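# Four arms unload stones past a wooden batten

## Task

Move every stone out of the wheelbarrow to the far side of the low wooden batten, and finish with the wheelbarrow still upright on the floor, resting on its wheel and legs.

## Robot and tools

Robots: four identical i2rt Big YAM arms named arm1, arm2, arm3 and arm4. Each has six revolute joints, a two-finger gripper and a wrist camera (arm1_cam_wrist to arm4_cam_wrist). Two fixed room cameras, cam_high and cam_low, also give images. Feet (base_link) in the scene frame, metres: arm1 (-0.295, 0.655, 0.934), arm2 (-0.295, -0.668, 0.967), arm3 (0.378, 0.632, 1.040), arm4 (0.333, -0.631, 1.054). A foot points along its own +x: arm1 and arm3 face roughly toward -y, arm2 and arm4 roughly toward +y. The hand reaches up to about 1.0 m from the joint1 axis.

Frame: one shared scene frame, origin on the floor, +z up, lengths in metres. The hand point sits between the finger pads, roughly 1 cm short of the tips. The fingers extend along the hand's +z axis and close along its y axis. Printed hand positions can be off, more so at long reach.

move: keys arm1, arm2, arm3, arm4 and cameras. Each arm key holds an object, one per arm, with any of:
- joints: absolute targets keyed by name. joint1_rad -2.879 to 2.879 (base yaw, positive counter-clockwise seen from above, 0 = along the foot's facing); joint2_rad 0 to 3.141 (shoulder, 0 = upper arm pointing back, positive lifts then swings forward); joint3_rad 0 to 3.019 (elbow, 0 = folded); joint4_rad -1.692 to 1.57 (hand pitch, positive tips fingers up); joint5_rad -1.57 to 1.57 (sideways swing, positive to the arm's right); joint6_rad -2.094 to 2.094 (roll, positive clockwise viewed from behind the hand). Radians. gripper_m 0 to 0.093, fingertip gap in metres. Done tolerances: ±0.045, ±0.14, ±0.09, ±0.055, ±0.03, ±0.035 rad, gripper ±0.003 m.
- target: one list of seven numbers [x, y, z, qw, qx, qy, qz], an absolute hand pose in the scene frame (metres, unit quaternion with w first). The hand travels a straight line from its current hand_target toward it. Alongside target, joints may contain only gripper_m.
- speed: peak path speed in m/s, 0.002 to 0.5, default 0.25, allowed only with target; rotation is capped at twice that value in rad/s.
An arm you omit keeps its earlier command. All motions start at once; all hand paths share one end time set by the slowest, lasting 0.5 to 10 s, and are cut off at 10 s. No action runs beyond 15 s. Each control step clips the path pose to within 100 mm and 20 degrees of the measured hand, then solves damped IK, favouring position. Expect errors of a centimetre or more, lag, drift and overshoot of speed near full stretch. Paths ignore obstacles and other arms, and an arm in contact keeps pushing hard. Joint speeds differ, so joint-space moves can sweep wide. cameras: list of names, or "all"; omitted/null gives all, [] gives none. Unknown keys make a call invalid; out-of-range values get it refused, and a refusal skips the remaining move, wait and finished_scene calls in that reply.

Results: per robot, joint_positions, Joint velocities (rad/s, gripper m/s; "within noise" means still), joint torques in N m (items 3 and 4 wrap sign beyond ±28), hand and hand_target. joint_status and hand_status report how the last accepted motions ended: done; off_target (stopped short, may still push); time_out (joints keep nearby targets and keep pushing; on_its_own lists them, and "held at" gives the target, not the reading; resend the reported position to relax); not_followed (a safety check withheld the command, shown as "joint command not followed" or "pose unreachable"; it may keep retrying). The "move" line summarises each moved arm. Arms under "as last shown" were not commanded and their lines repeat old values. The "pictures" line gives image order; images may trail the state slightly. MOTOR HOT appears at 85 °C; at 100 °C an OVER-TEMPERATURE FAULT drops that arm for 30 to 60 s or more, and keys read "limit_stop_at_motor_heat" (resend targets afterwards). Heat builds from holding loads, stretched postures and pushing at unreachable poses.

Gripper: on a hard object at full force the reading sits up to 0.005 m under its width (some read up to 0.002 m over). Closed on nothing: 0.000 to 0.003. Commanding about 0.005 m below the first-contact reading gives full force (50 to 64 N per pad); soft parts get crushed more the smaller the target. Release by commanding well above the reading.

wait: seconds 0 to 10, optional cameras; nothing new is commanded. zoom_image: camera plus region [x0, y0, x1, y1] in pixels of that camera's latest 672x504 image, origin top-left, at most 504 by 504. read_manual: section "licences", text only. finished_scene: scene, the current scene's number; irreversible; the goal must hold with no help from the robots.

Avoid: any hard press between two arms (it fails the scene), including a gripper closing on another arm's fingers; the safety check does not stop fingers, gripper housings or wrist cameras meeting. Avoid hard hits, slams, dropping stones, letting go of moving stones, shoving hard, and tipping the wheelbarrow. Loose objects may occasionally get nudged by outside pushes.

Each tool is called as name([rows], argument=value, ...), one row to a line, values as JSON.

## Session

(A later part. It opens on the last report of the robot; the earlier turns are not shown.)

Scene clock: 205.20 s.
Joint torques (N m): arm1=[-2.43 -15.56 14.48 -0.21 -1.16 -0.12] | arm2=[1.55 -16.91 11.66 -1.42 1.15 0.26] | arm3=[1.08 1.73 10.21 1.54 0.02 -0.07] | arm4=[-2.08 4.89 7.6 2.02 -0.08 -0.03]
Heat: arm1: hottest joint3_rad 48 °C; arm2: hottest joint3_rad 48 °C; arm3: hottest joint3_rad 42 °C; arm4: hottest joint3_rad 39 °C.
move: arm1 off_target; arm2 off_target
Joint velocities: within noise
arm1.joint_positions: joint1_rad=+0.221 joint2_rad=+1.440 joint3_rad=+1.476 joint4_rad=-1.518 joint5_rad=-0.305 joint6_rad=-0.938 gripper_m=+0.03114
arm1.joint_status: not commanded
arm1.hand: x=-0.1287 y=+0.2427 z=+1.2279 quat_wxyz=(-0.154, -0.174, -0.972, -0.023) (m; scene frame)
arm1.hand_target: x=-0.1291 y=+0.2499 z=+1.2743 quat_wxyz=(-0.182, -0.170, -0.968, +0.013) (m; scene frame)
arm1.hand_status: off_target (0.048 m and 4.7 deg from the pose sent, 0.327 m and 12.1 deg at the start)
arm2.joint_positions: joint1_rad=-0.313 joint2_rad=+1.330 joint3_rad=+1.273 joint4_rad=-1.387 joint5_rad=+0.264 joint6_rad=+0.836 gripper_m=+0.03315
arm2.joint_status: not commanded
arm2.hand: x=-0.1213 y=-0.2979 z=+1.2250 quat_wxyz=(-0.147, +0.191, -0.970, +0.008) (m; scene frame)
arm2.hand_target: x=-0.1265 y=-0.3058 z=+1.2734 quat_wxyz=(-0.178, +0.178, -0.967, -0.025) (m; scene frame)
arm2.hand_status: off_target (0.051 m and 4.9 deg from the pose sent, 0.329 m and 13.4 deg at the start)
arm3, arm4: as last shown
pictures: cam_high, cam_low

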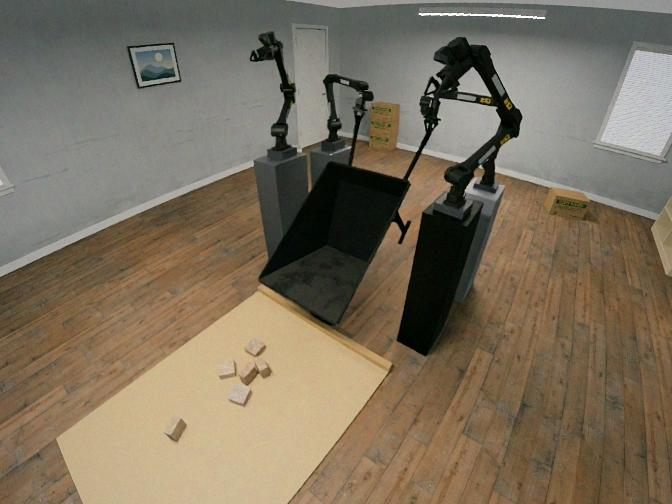

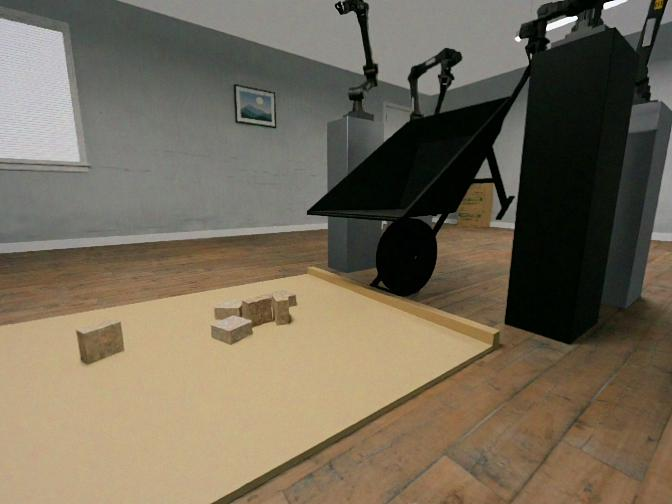

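move(arm1={"target": [-0.445, 0.245, 1.062, 0.1360, 0.1655, 0.9756, 0.0476], "speed": 0.08}, arm2={"target": [-0.441, -0.302, 1.062, -0.1339, 0.1765, -0.9743, 0.0404], "speed": 0.08}, cameras=["cam_high", "cam_low"])

Scene clock: 211.27 s.
Joint torques (N m): arm1=[-3.08 -16.67 12.33 -2.8 0.08 -0.24] | arm2=[2.55 -17.03 9.44 -3.59 -0.84 0.3] | arm3=[1.14 1.73 10.21 1.54 0.02 -0.05] | arm4=[-2.02 4.89 7.61 2.03 -0.07 -0.03]
Heat: arm1: hottest joint3_rad 47 °C; arm2: hottest joint3_rad 47 °C; arm3: hottest joint3_rad 42 °C; arm4: hottest joint3_rad 39 °C.
move: arm1 off_target; arm2 off_target
Joint velocities: within noise
arm1.joint_positions: joint1_rad=-0.473 joint2_rad=+1.705 joint3_rad=+1.237 joint4_rad=-1.304 joint5_rad=-0.250 joint6_rad=-1.679 gripper_m=+0.03109
arm1.joint_status: not commanded
arm1.hand: x=-0.4367 y=+0.2445 z=+1.0261 quat_wxyz=(-0.144, -0.170, -0.973, -0.060) (m; scene frame)
arm1.hand_target: x=-0.4440 y=+0.2452 z=+1.0606 quat_wxyz=(-0.137, -0.170, -0.975, -0.047) (m; scene frame)
arm1.hand_status: off_target (0.037 m and 1.8 deg from the pose sent, 0.357 m and 3.7 deg at the start)
arm2.joint_positions: joint1_rad=+0.459 joint2_rad=+1.634 joint3_rad=+1.053 joint4_rad=-1.172 joint5_rad=+0.258 joint6_rad=+1.674 gripper_m=+0.03326
arm2.joint_status: not commanded
arm2.hand: x=-0.4227 y=-0.2984 z=+1.0283 quat_wxyz=(-0.149, +0.179, -0.971, +0.048) (m; scene frame)
arm2.hand_target: x=-0.4398 y=-0.3016 z=+1.0601 quat_wxyz=(-0.135, +0.177, -0.974, +0.039) (m; scene frame)
arm2.hand_status: off_target (0.038 m and 2.0 deg from the pose sent, 0.359 m and 4.3 deg at the start)
arm3, arm4: as last shown
pictures: cam_high, cam_low

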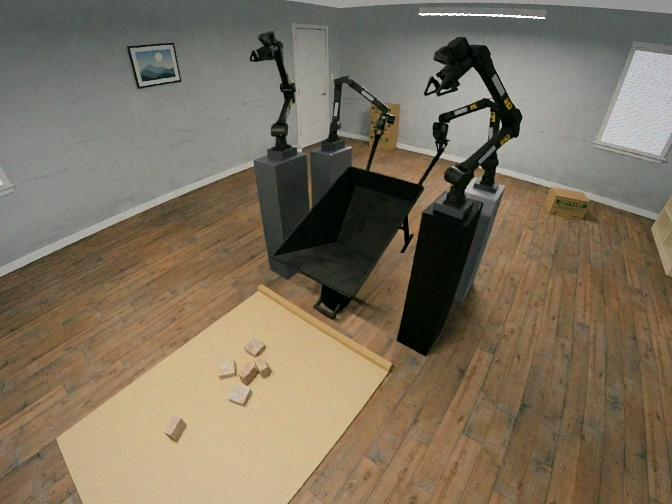

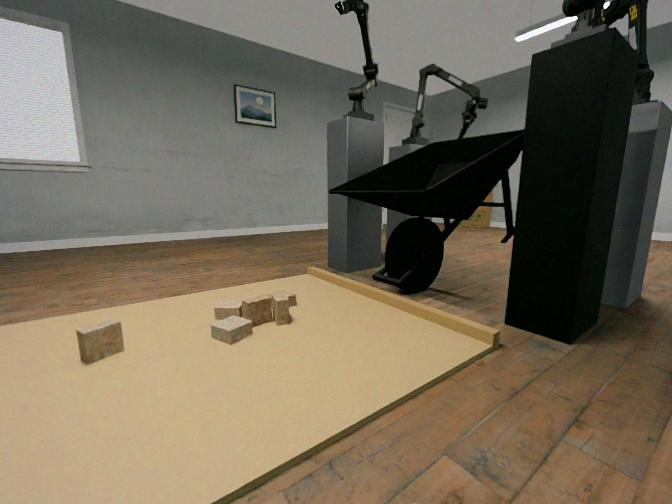

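move(arm1={"target": [-0.660, 0.244, 0.735, 0.0366, 0.1322, 0.9843, 0.1104], "speed": 0.08}, arm2={"target": [-0.656, -0.298, 0.735, -0.0347, 0.1451, -0.9828, 0.1081], "speed": 0.08}, cameras=["arm1_cam_wrist", "arm2_cam_wrist", "cam_high", "cam_low"])

Scene clock: 217.47 s.
Joint torques (N m): arm1=[-5.01 -23.41 7.76 -2.43 1.21 -0.34] | arm2=[3.9 -24.47 4.63 -2.54 -1.44 0.35] | arm3=[1.08 1.67 10.21 1.54 0.02 -0.06] | arm4=[-1.96 4.89 7.58 2.04 -0.07 -0.03]
Heat: arm1: hottest joint3_rad 46 °C; arm2: hottest joint3_rad 45 °C; arm3: hottest joint3_rad 42 °C; arm4: hottest joint3_rad 40 °C.
move: arm1 off_target; arm2 off_target
Joint velocities: within noise
arm1.joint_positions: joint1_rad=-0.713 joint2_rad=+2.498 joint3_rad=+1.551 joint4_rad=-0.888 joint5_rad=+0.029 joint6_rad=-1.983 gripper_m=+0.02937
arm1.joint_status: not commanded
arm1.hand: x=-0.6264 y=+0.2458 z=+0.6946 quat_wxyz=(-0.053, -0.126, -0.984, -0.117) (m; scene frame)
arm1.hand_target: x=-0.6592 y=+0.2450 z=+0.7332 quat_wxyz=(-0.035, -0.133, -0.984, -0.110) (m; scene frame)
arm1.hand_status: off_target (0.053 m and 2.2 deg from the pose sent, 0.367 m and 14.4 deg at the start)
arm2.joint_positions: joint1_rad=+0.720 joint2_rad=+2.506 joint3_rad=+1.450 joint4_rad=-0.767 joint5_rad=-0.035 joint6_rad=+1.982 gripper_m=+0.03291
arm2.joint_status: not commanded
arm2.hand: x=-0.6193 y=-0.2936 z=+0.6999 quat_wxyz=(-0.053, +0.143, -0.982, +0.111) (m; scene frame)
arm2.hand_target: x=-0.6550 y=-0.2988 z=+0.7331 quat_wxyz=(-0.033, +0.147, -0.983, +0.108) (m; scene frame)
arm2.hand_status: off_target (0.051 m and 2.2 deg from the pose sent, 0.375 m and 15.4 deg at the start)
arm3, arm4: as last shown
pictures: arm1_cam_wrist, arm2_cam_wrist, cam_high, cam_low
camera_calibration:
arm1_cam_wrist: T_world_to_cam=[[-0.24412, -0.936722, -0.250913, 0.252605], [-0.859, 0.0888045, 0.504215, -0.903882], [-0.450027, 0.338623, -0.826323, 0.331988], [0, 0, 0, 1]] pos_world=[-0.565365, 0.20447, 0.793462]
arm2_cam_wrist: T_world_to_cam=[[0.280522, -0.934851, 0.217626, -0.251135], [-0.848799, -0.135745, 0.510993, -0.917416], [-0.448161, -0.328066, -0.831579, 0.333574], [0, 0, 0, 1]] pos_world=[-0.558758, -0.249874, 0.80084]

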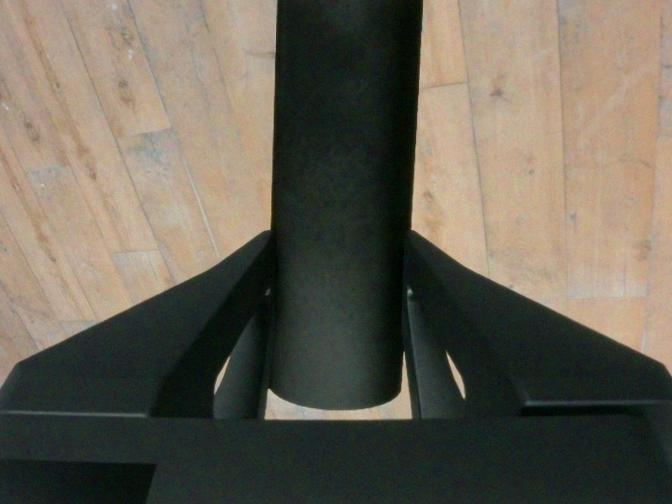

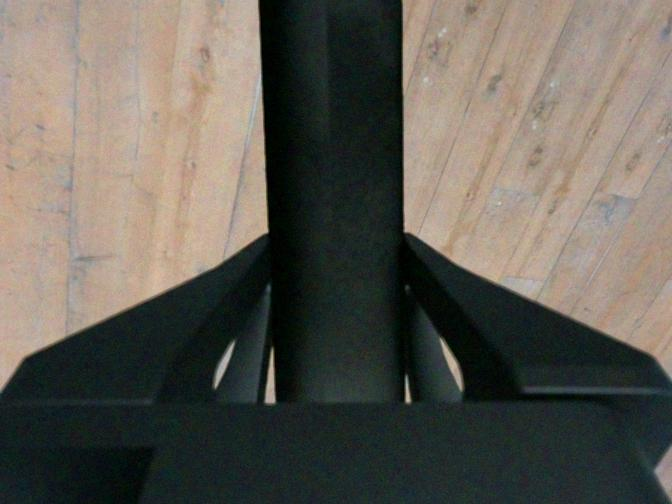

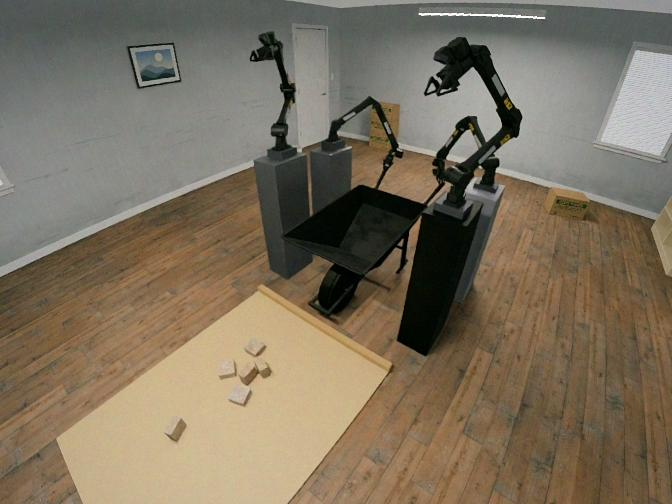

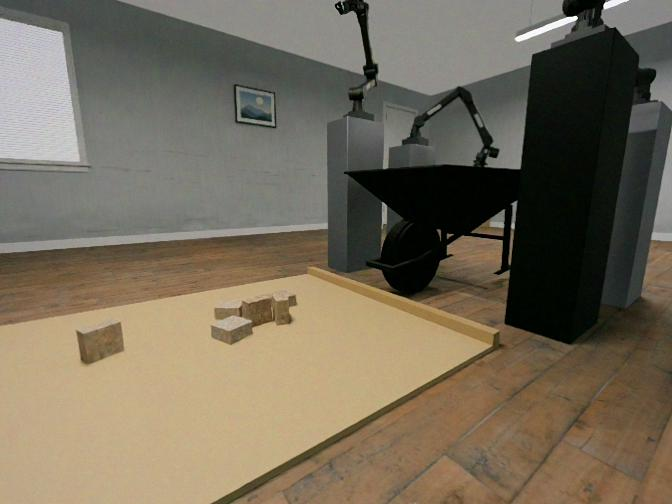

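move(arm1={"target": [-0.690, 0.242, 0.59, 0.0149, -0.1133, -0.9849, -0.1297], "speed": 0.045}, arm2={"target": [-0.684, -0.297, 0.587, 0.0167, 0.1264, -0.9833, 0.1295], "speed": 0.045}, cameras=["cam_low"])

Scene clock: 222.07 s.
Joint torques (N m): arm1=[-5.54 -20.07 9.02 -0.79 1.92 -0.39] | arm2=[2.84 -21.07 6.38 -1.57 -1.82 0.27] | arm3=[1.08 1.61 10.21 1.54 0.02 -0.06] | arm4=[-1.96 4.84 7.58 2.03 -0.07 -0.03]
Heat: arm1: hottest joint3_rad 45 °C; arm2: hottest joint3_rad 44 °C; arm3: hottest joint3_rad 43 °C; arm4: hottest joint3_rad 40 °C.
move: arm1 off_target; arm2 off_target
Joint velocities: within noise
arm1.joint_positions: joint1_rad=-0.711 joint2_rad=+2.774 joint3_rad=+1.761 joint4_rad=-0.797 joint5_rad=+0.124 joint6_rad=-2.009 gripper_m=+0.02882
arm1.joint_status: not commanded
arm1.hand: x=-0.6510 y=+0.2391 z=+0.5802 quat_wxyz=(-0.008, -0.107, -0.986, -0.130) (m; scene frame)
arm1.hand_target: x=-0.6887 y=+0.2434 z=+0.5909 quat_wxyz=(+0.015, -0.114, -0.985, -0.130) (m; scene frame)
arm1.hand_status: off_target (0.040 m and 2.7 deg from the pose sent, 0.122 m and 8.1 deg at the start)
arm2.joint_positions: joint1_rad=+0.735 joint2_rad=+2.806 joint3_rad=+1.673 joint4_rad=-0.667 joint5_rad=-0.138 joint6_rad=+2.025 gripper_m=+0.03273
arm2.joint_status: not commanded
arm2.hand: x=-0.6473 y=-0.2984 z=+0.5768 quat_wxyz=(-0.008, +0.124, -0.984, +0.129) (m; scene frame)
arm2.hand_target: x=-0.6830 y=-0.2981 z=+0.5880 quat_wxyz=(+0.017, +0.126, -0.983, +0.130) (m; scene frame)
arm2.hand_status: off_target (0.038 m and 2.8 deg from the pose sent, 0.130 m and 8.5 deg at the start)
arm3, arm4: as last shown
pictures: cam_low

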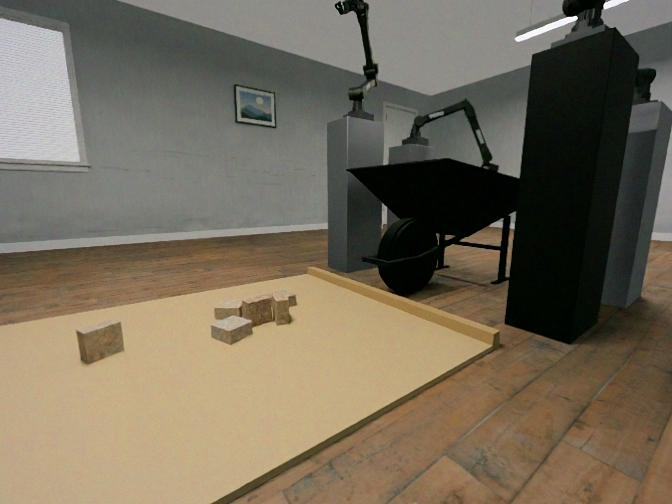

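move(arm1={"target": [-0.662, 0.241, 0.560, 0.0149, -0.1133, -0.9849, -0.1297], "speed": 0.03}, arm2={"target": [-0.658, -0.298, 0.555, 0.0167, 0.1264, -0.9833, 0.1295], "speed": 0.03}, cameras=["arm1_cam_wrist", "arm2_cam_wrist", "cam_low", "cam_high"])

Scene clock: 224.50 s.
Joint torques (N m): arm1=[-3.08 -16.67 7.76 1.1 0.95 -0.16] | arm2=[0.26 -16.97 5.86 0.65 -1.33 -0.05] | arm3=[1.08 1.67 10.21 1.54 0.02 -0.06] | arm4=[-1.96 4.89 7.58 2.02 -0.08 -0.03]
Heat: arm1: hottest joint3_rad 45 °C; arm2: hottest joint3_rad 43 °C; arm3: hottest joint3_rad 43 °C; arm4: hottest joint3_rad 40 °C.
move: arm1 off_target; arm2 off_target
Joint velocities: within noise
arm1.joint_positions: joint1_rad=-0.704 joint2_rad=+2.779 joint3_rad=+1.761 joint4_rad=-0.796 joint5_rad=+0.140 joint6_rad=-2.000 gripper_m=+0.02882
arm1.joint_status: not commanded
arm1.hand: x=-0.6488 y=+0.2394 z=+0.5781 quat_wxyz=(-0.001, -0.107, -0.985, -0.136) (m; scene frame)
arm1.hand_target: x=-0.6599 y=+0.2435 z=+0.5615 quat_wxyz=(+0.012, -0.113, -0.984, -0.134) (m; scene frame)
arm1.hand_status: off_target (0.022 m and 2.1 deg from the pose sent, 0.023 m and 2.7 deg at the start)
arm2.joint_positions: joint1_rad=+0.732 joint2_rad=+2.812 joint3_rad=+1.677 joint4_rad=-0.673 joint5_rad=-0.144 joint6_rad=+2.025 gripper_m=+0.03272
arm2.joint_status: not commanded
arm2.hand: x=-0.6458 y=-0.2993 z=+0.5751 quat_wxyz=(-0.007, +0.122, -0.984, +0.133) (m; scene frame)
arm2.hand_target: x=-0.6553 y=-0.3008 z=+0.5567 quat_wxyz=(+0.013, +0.126, -0.983, +0.134) (m; scene frame)
arm2.hand_status: off_target (0.024 m and 2.8 deg from the pose sent, 0.024 m and 2.8 deg at the start)
arm3, arm4: as last shown
pictures: arm1_cam_wrist, arm2_cam_wrist, cam_high, cam_low
camera_calibration:
arm1_cam_wrist: T_world_to_cam=[[-0.218974, -0.93652, -0.273825, 0.241402], [-0.810751, 0.0184927, 0.585099, -0.862316], [-0.542893, 0.350125, -0.763334, 0.128426], [0, 0, 0, 1]] pos_world=[-0.576541, 0.197059, 0.668673]
arm2_cam_wrist: T_world_to_cam=[[0.247558, -0.93691, 0.246811, -0.260568], [-0.810463, -0.0606617, 0.582641, -0.870971], [-0.53091, -0.344268, -0.774348, 0.124753], [0, 0, 0, 1]] pos_world=[-0.575151, -0.254015, 0.668377]

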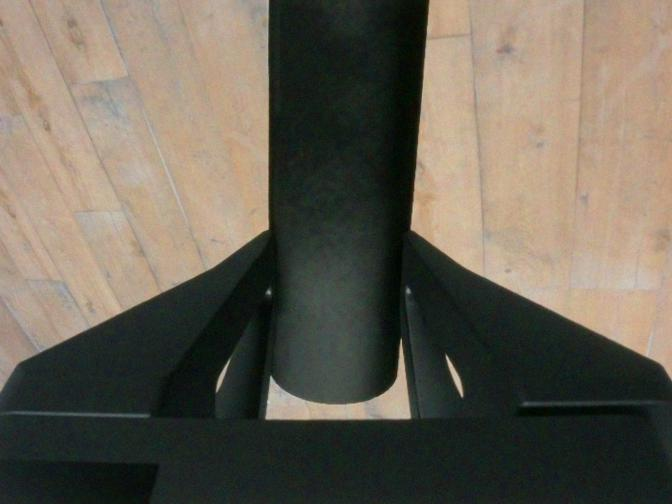

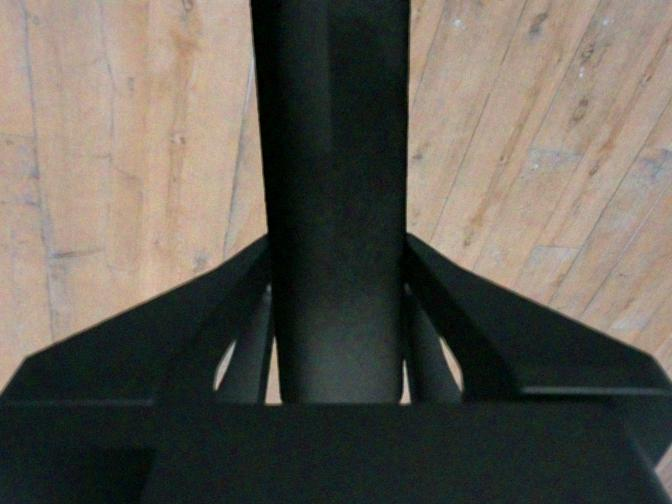

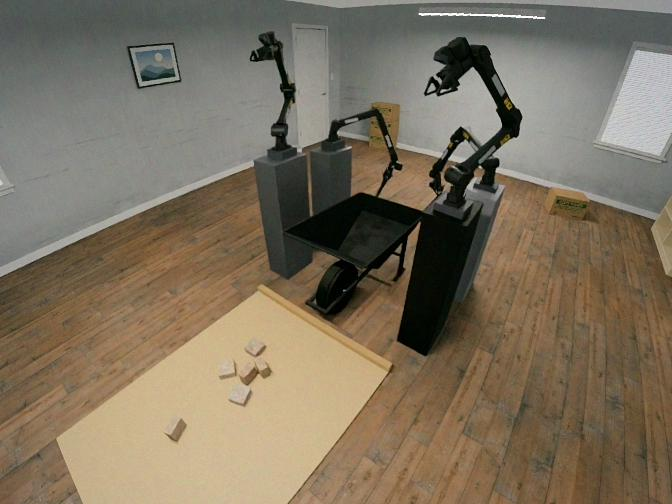

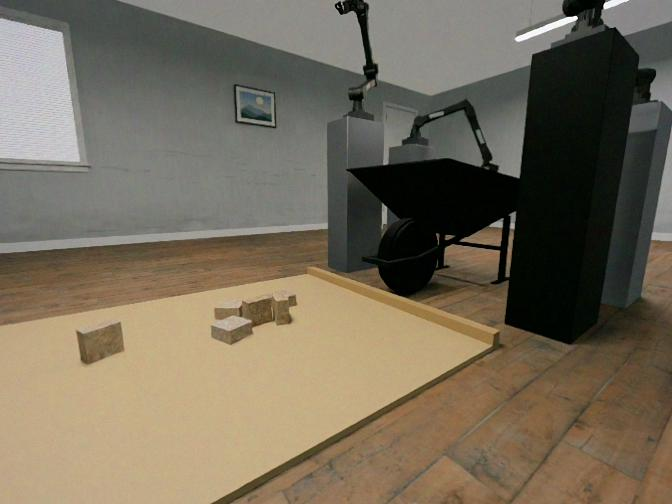

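move(arm1={"joints": {"gripper_m": 0.08}}, arm2={"joints": {"gripper_m": 0.08}}, cameras=["arm1_cam_wrist", "arm2_cam_wrist", "cam_low"])

Scene clock: 225.80 s.
Joint torques (N m): arm1=[-2.02 -17.9 7.25 0.51 0.09 -0.16] | arm2=[0.38 -18.32 4.72 0.08 -0.13 -0.05] | arm3=[1.14 1.73 10.18 1.52 0.02 -0.06] | arm4=[-2.02 4.84 7.6 2 -0.08 -0.03]
Heat: arm1: hottest joint3_rad 44 °C; arm2: hottest joint3_rad 43 °C; arm3: hottest joint3_rad 43 °C; arm4: hottest joint3_rad 40 °C.
move: arm1 done; arm2 done
Joint velocities: within noise
arm1.joint_positions: joint1_rad=-0.713 joint2_rad=+2.793 joint3_rad=+1.767 joint4_rad=-0.771 joint5_rad=+0.161 joint6_rad=-2.000 gripper_m=+0.07988
arm1.joint_status: all done
arm1.hand: x=-0.6567 y=+0.2436 z=+0.5704 quat_wxyz=(+0.011, -0.111, -0.985, -0.135) (m; scene frame)
arm1.hand_target: x=-0.6617 y=+0.2416 z=+0.5609 quat_wxyz=(+0.015, -0.113, -0.985, -0.130) (m; scene frame)
arm1.hand_status: not commanded
arm2.joint_positions: joint1_rad=+0.733 joint2_rad=+2.827 joint3_rad=+1.694 joint4_rad=-0.649 joint5_rad=-0.178 joint6_rad=+2.025 gripper_m=+0.07995
arm2.joint_status: all done
arm2.hand: x=-0.6554 y=-0.2976 z=+0.5690 quat_wxyz=(+0.014, +0.121, -0.984, +0.132) (m; scene frame)
arm2.hand_target: x=-0.6572 y=-0.2989 z=+0.5563 quat_wxyz=(+0.016, +0.126, -0.983, +0.130) (m; scene frame)
arm2.hand_status: not commanded
arm3, arm4: as last shown
pictures: arm1_cam_wrist, arm2_cam_wrist, cam_low
camera_calibration:
arm1_cam_wrist: T_world_to_cam=[[-0.23041, -0.935251, -0.268732, 0.230803], [-0.795237, 0.0218168, 0.605906, -0.866893], [-0.560812, 0.353312, -0.748773, 0.0959921], [0, 0, 0, 1]] pos_world=[-0.582373, 0.200857, 0.659156]
arm2_cam_wrist: T_world_to_cam=[[0.251802, -0.93793, 0.238503, -0.247872], [-0.785744, -0.0542622, 0.616167, -0.875983], [-0.56498, -0.342554, -0.750636, 0.0802715], [0, 0, 0, 1]] pos_world=[-0.580532, -0.252522, 0.659125]

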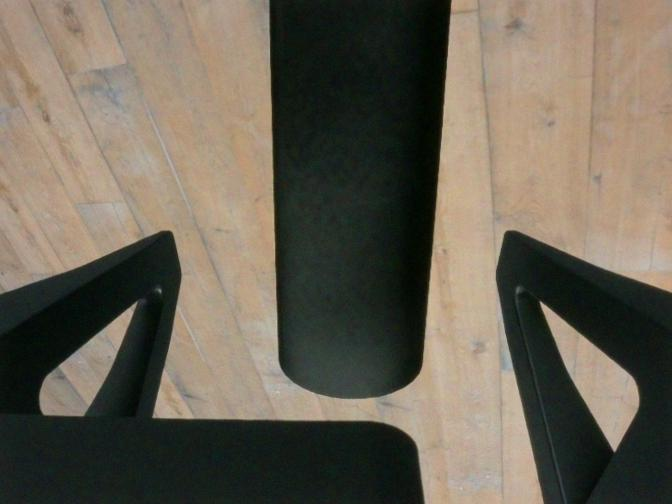

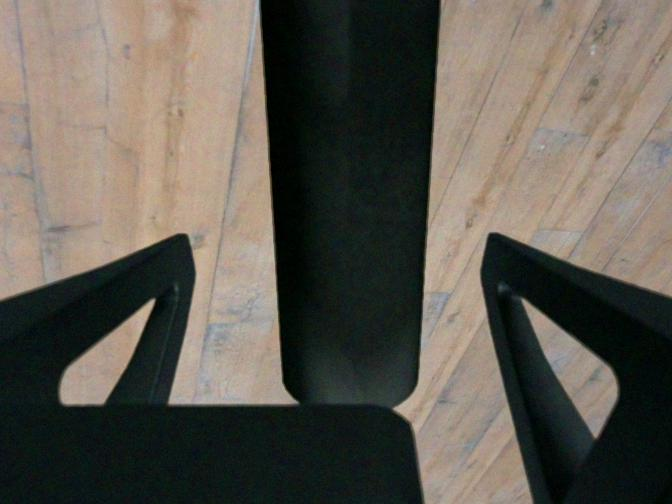

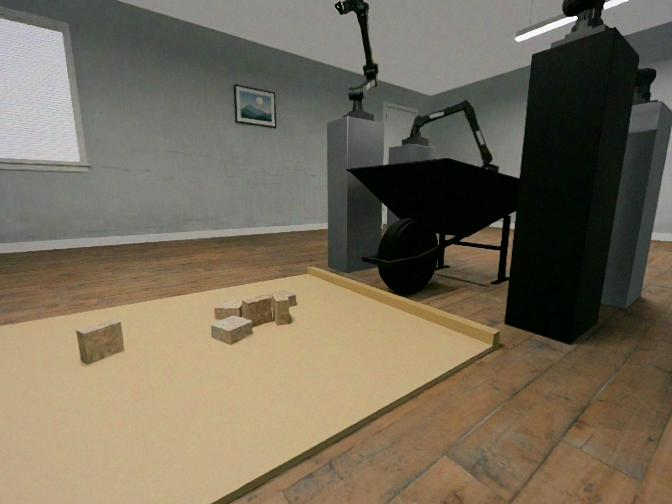

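move(arm1={"target": [-0.662, 0.204, 0.70, 0.0149, -0.1133, -0.9849, -0.1297], "speed": 0.15}, arm2={"target": [-0.657, -0.262, 0.70, 0.0167, 0.1264, -0.9833, 0.1295], "speed": 0.15}, cameras=["all"])

Scene clock: 229.27 s.
Joint torques (N m): arm1=[-1.44 -20.89 6.09 -0.7 -0.09 -0.07] | arm2=[-1.38 -21.3 3.63 -1.17 0.02 -0.16] | arm3=[1.08 1.73 10.21 1.54 0.02 -0.06] | arm4=[-1.96 4.89 7.58 2.03 -0.08 -0.03]
Heat: arm1: hottest joint3_rad 44 °C; arm2: hottest joint3_rad 42 °C; arm3: hottest joint3_rad 43 °C; arm4: hottest joint3_rad 40 °C.
move: arm1 done; arm2 off_target
Joint velocities: within noise
arm1.joint_positions: joint1_rad=-0.684 joint2_rad=+2.568 joint3_rad=+1.729 joint4_rad=-0.942 joint5_rad=+0.157 joint6_rad=-1.984 gripper_m=+0.07989
arm1.joint_status: not commanded
arm1.hand: x=-0.6659 y=+0.2037 z=+0.6953 quat_wxyz=(+0.017, -0.105, -0.986, -0.126) (m; scene frame)
arm1.hand_target: x=-0.6620 y=+0.2040 z=+0.7000 quat_wxyz=(+0.014, -0.108, -0.986, -0.130) (m; scene frame)
arm1.hand_status: done (0.006 m and 1.1 deg from the pose sent, 0.136 m and 0.8 deg at the start)
arm2.joint_positions: joint1_rad=+0.706 joint2_rad=+2.562 joint3_rad=+1.605 joint4_rad=-0.801 joint5_rad=-0.173 joint6_rad=+2.003 gripper_m=+0.07996
arm2.joint_status: not commanded
arm2.hand: x=-0.6687 y=-0.2606 z=+0.6998 quat_wxyz=(+0.022, +0.120, -0.985, +0.120) (m; scene frame)
arm2.hand_target: x=-0.6573 y=-0.2618 z=+0.6998 quat_wxyz=(+0.016, +0.121, -0.984, +0.129) (m; scene frame)
arm2.hand_status: off_target (0.012 m and 1.4 deg from the pose sent, 0.136 m and 0.7 deg at the start)
arm3.joint_positions: joint1_rad=+1.071 joint2_rad=+0.644 joint3_rad=+1.375 joint4_rad=-1.400 joint5_rad=+0.041 joint6_rad=+0.190 gripper_m=+0.09398
arm3.joint_status: not commanded
arm3.hand: x=+0.5759 y=+0.5058 z=+1.5558 quat_wxyz=(-0.427, -0.330, -0.836, +0.096) (m; scene frame)
arm3.hand_target: x=+0.5752 y=+0.5086 z=+1.5659 quat_wxyz=(-0.438, -0.325, -0.833, +0.096) (m; scene frame)
arm3.hand_status: not commanded
arm4.joint_positions: joint1_rad=-1.076 joint2_rad=+0.500 joint3_rad=+1.387 joint4_rad=-1.192 joint5_rad=+0.251 joint6_rad=+0.128 gripper_m=+0.09397
arm4.joint_status: not commanded
arm4.hand: x=+0.5214 y=-0.5703 z=+1.6501 quat_wxyz=(-0.588, +0.090, -0.798, -0.097) (m; scene frame)
arm4.hand_target: x=+0.5187 y=-0.5751 z=+1.6620 quat_wxyz=(-0.598, +0.081, -0.791, -0.097) (m; scene frame)
arm4.hand_status: not commanded
pictures: arm1_cam_wrist, arm2_cam_wrist, arm3_cam_wrist, arm4_cam_wrist, cam_high, cam_low
camera_calibration:
arm1_cam_wrist: T_world_to_cam=[[-0.220926, -0.942479, -0.250849, 0.220238], [-0.788697, 0.0213477, 0.614411, -0.950412], [-0.573714, 0.333583, -0.748047, 0.193393], [0, 0, 0, 1]] pos_world=[-0.589979, 0.163346, 0.783857]
arm2_cam_wrist: T_world_to_cam=[[0.251674, -0.943932, 0.213665, -0.225271], [-0.774822, -0.0642276, 0.628908, -0.969261], [-0.579923, -0.323833, -0.747544, 0.17621], [0, 0, 0, 1]] pos_world=[-0.592122, -0.217832, 0.789434]
arm3_cam_wrist: T_world_to_cam=[[-0.623788, -0.77307, -0.115115, 0.931103], [-0.730296, 0.628969, -0.266582, 0.523916], [0.27849, -0.0822226, -0.956913, 1.49118], [0, 0, 0, 1]] pos_world=[0.548146, 0.512889, 1.67378]
arm4_cam_wrist: T_world_to_cam=[[0.24946, -0.967444, -0.0426747, -0.613376], [-0.783633, -0.17578, -0.595836, 1.29471], [0.568936, 0.182078, -0.801972, 1.2556], [0, 0, 0, 1]] pos_world=[0.453238, -0.594439, 1.75221]

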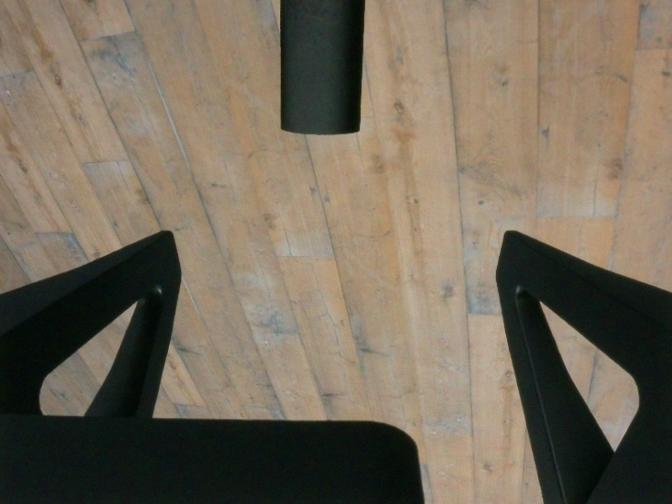

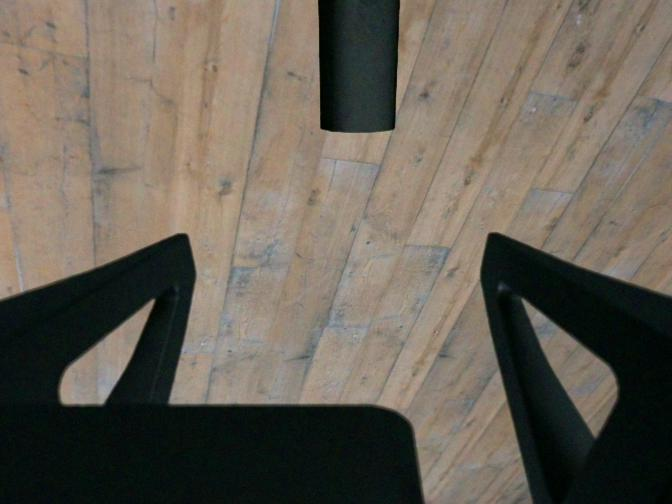

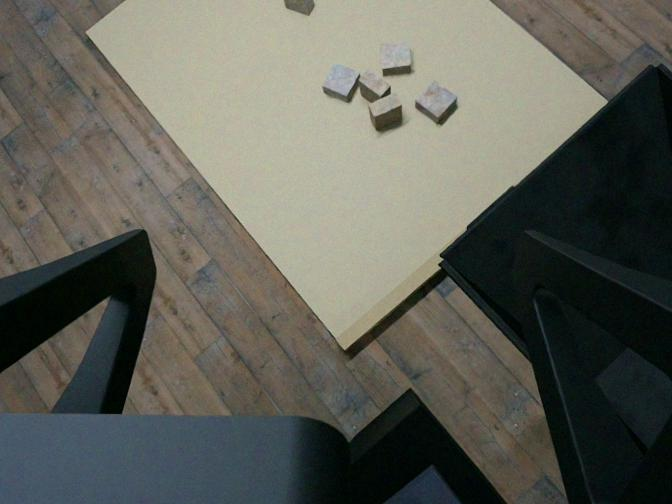

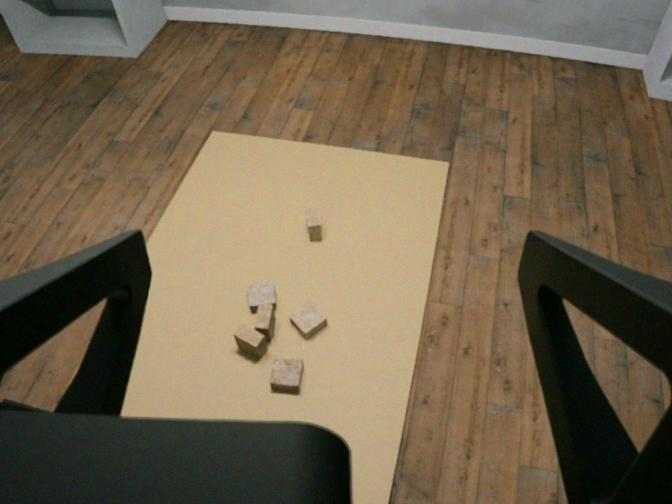

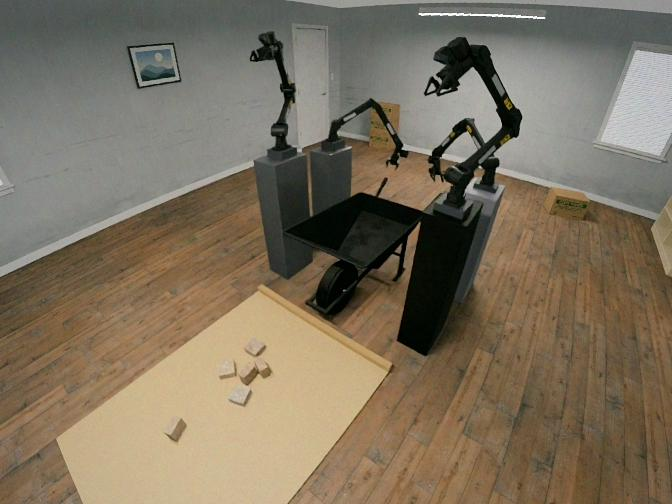

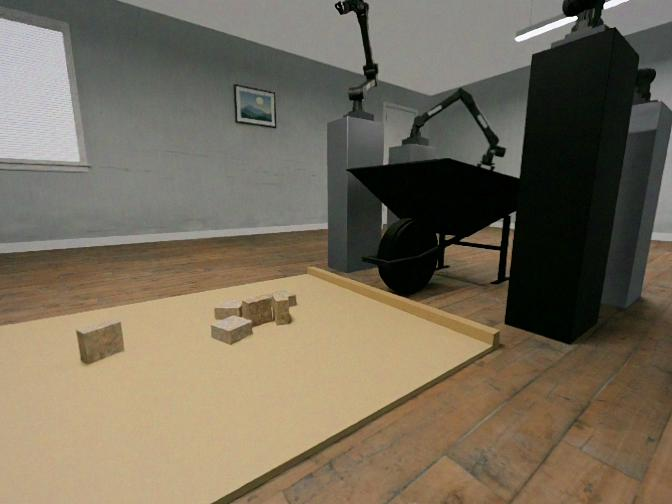

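finished_scene(scene=1)

The scene is finished: the task was done.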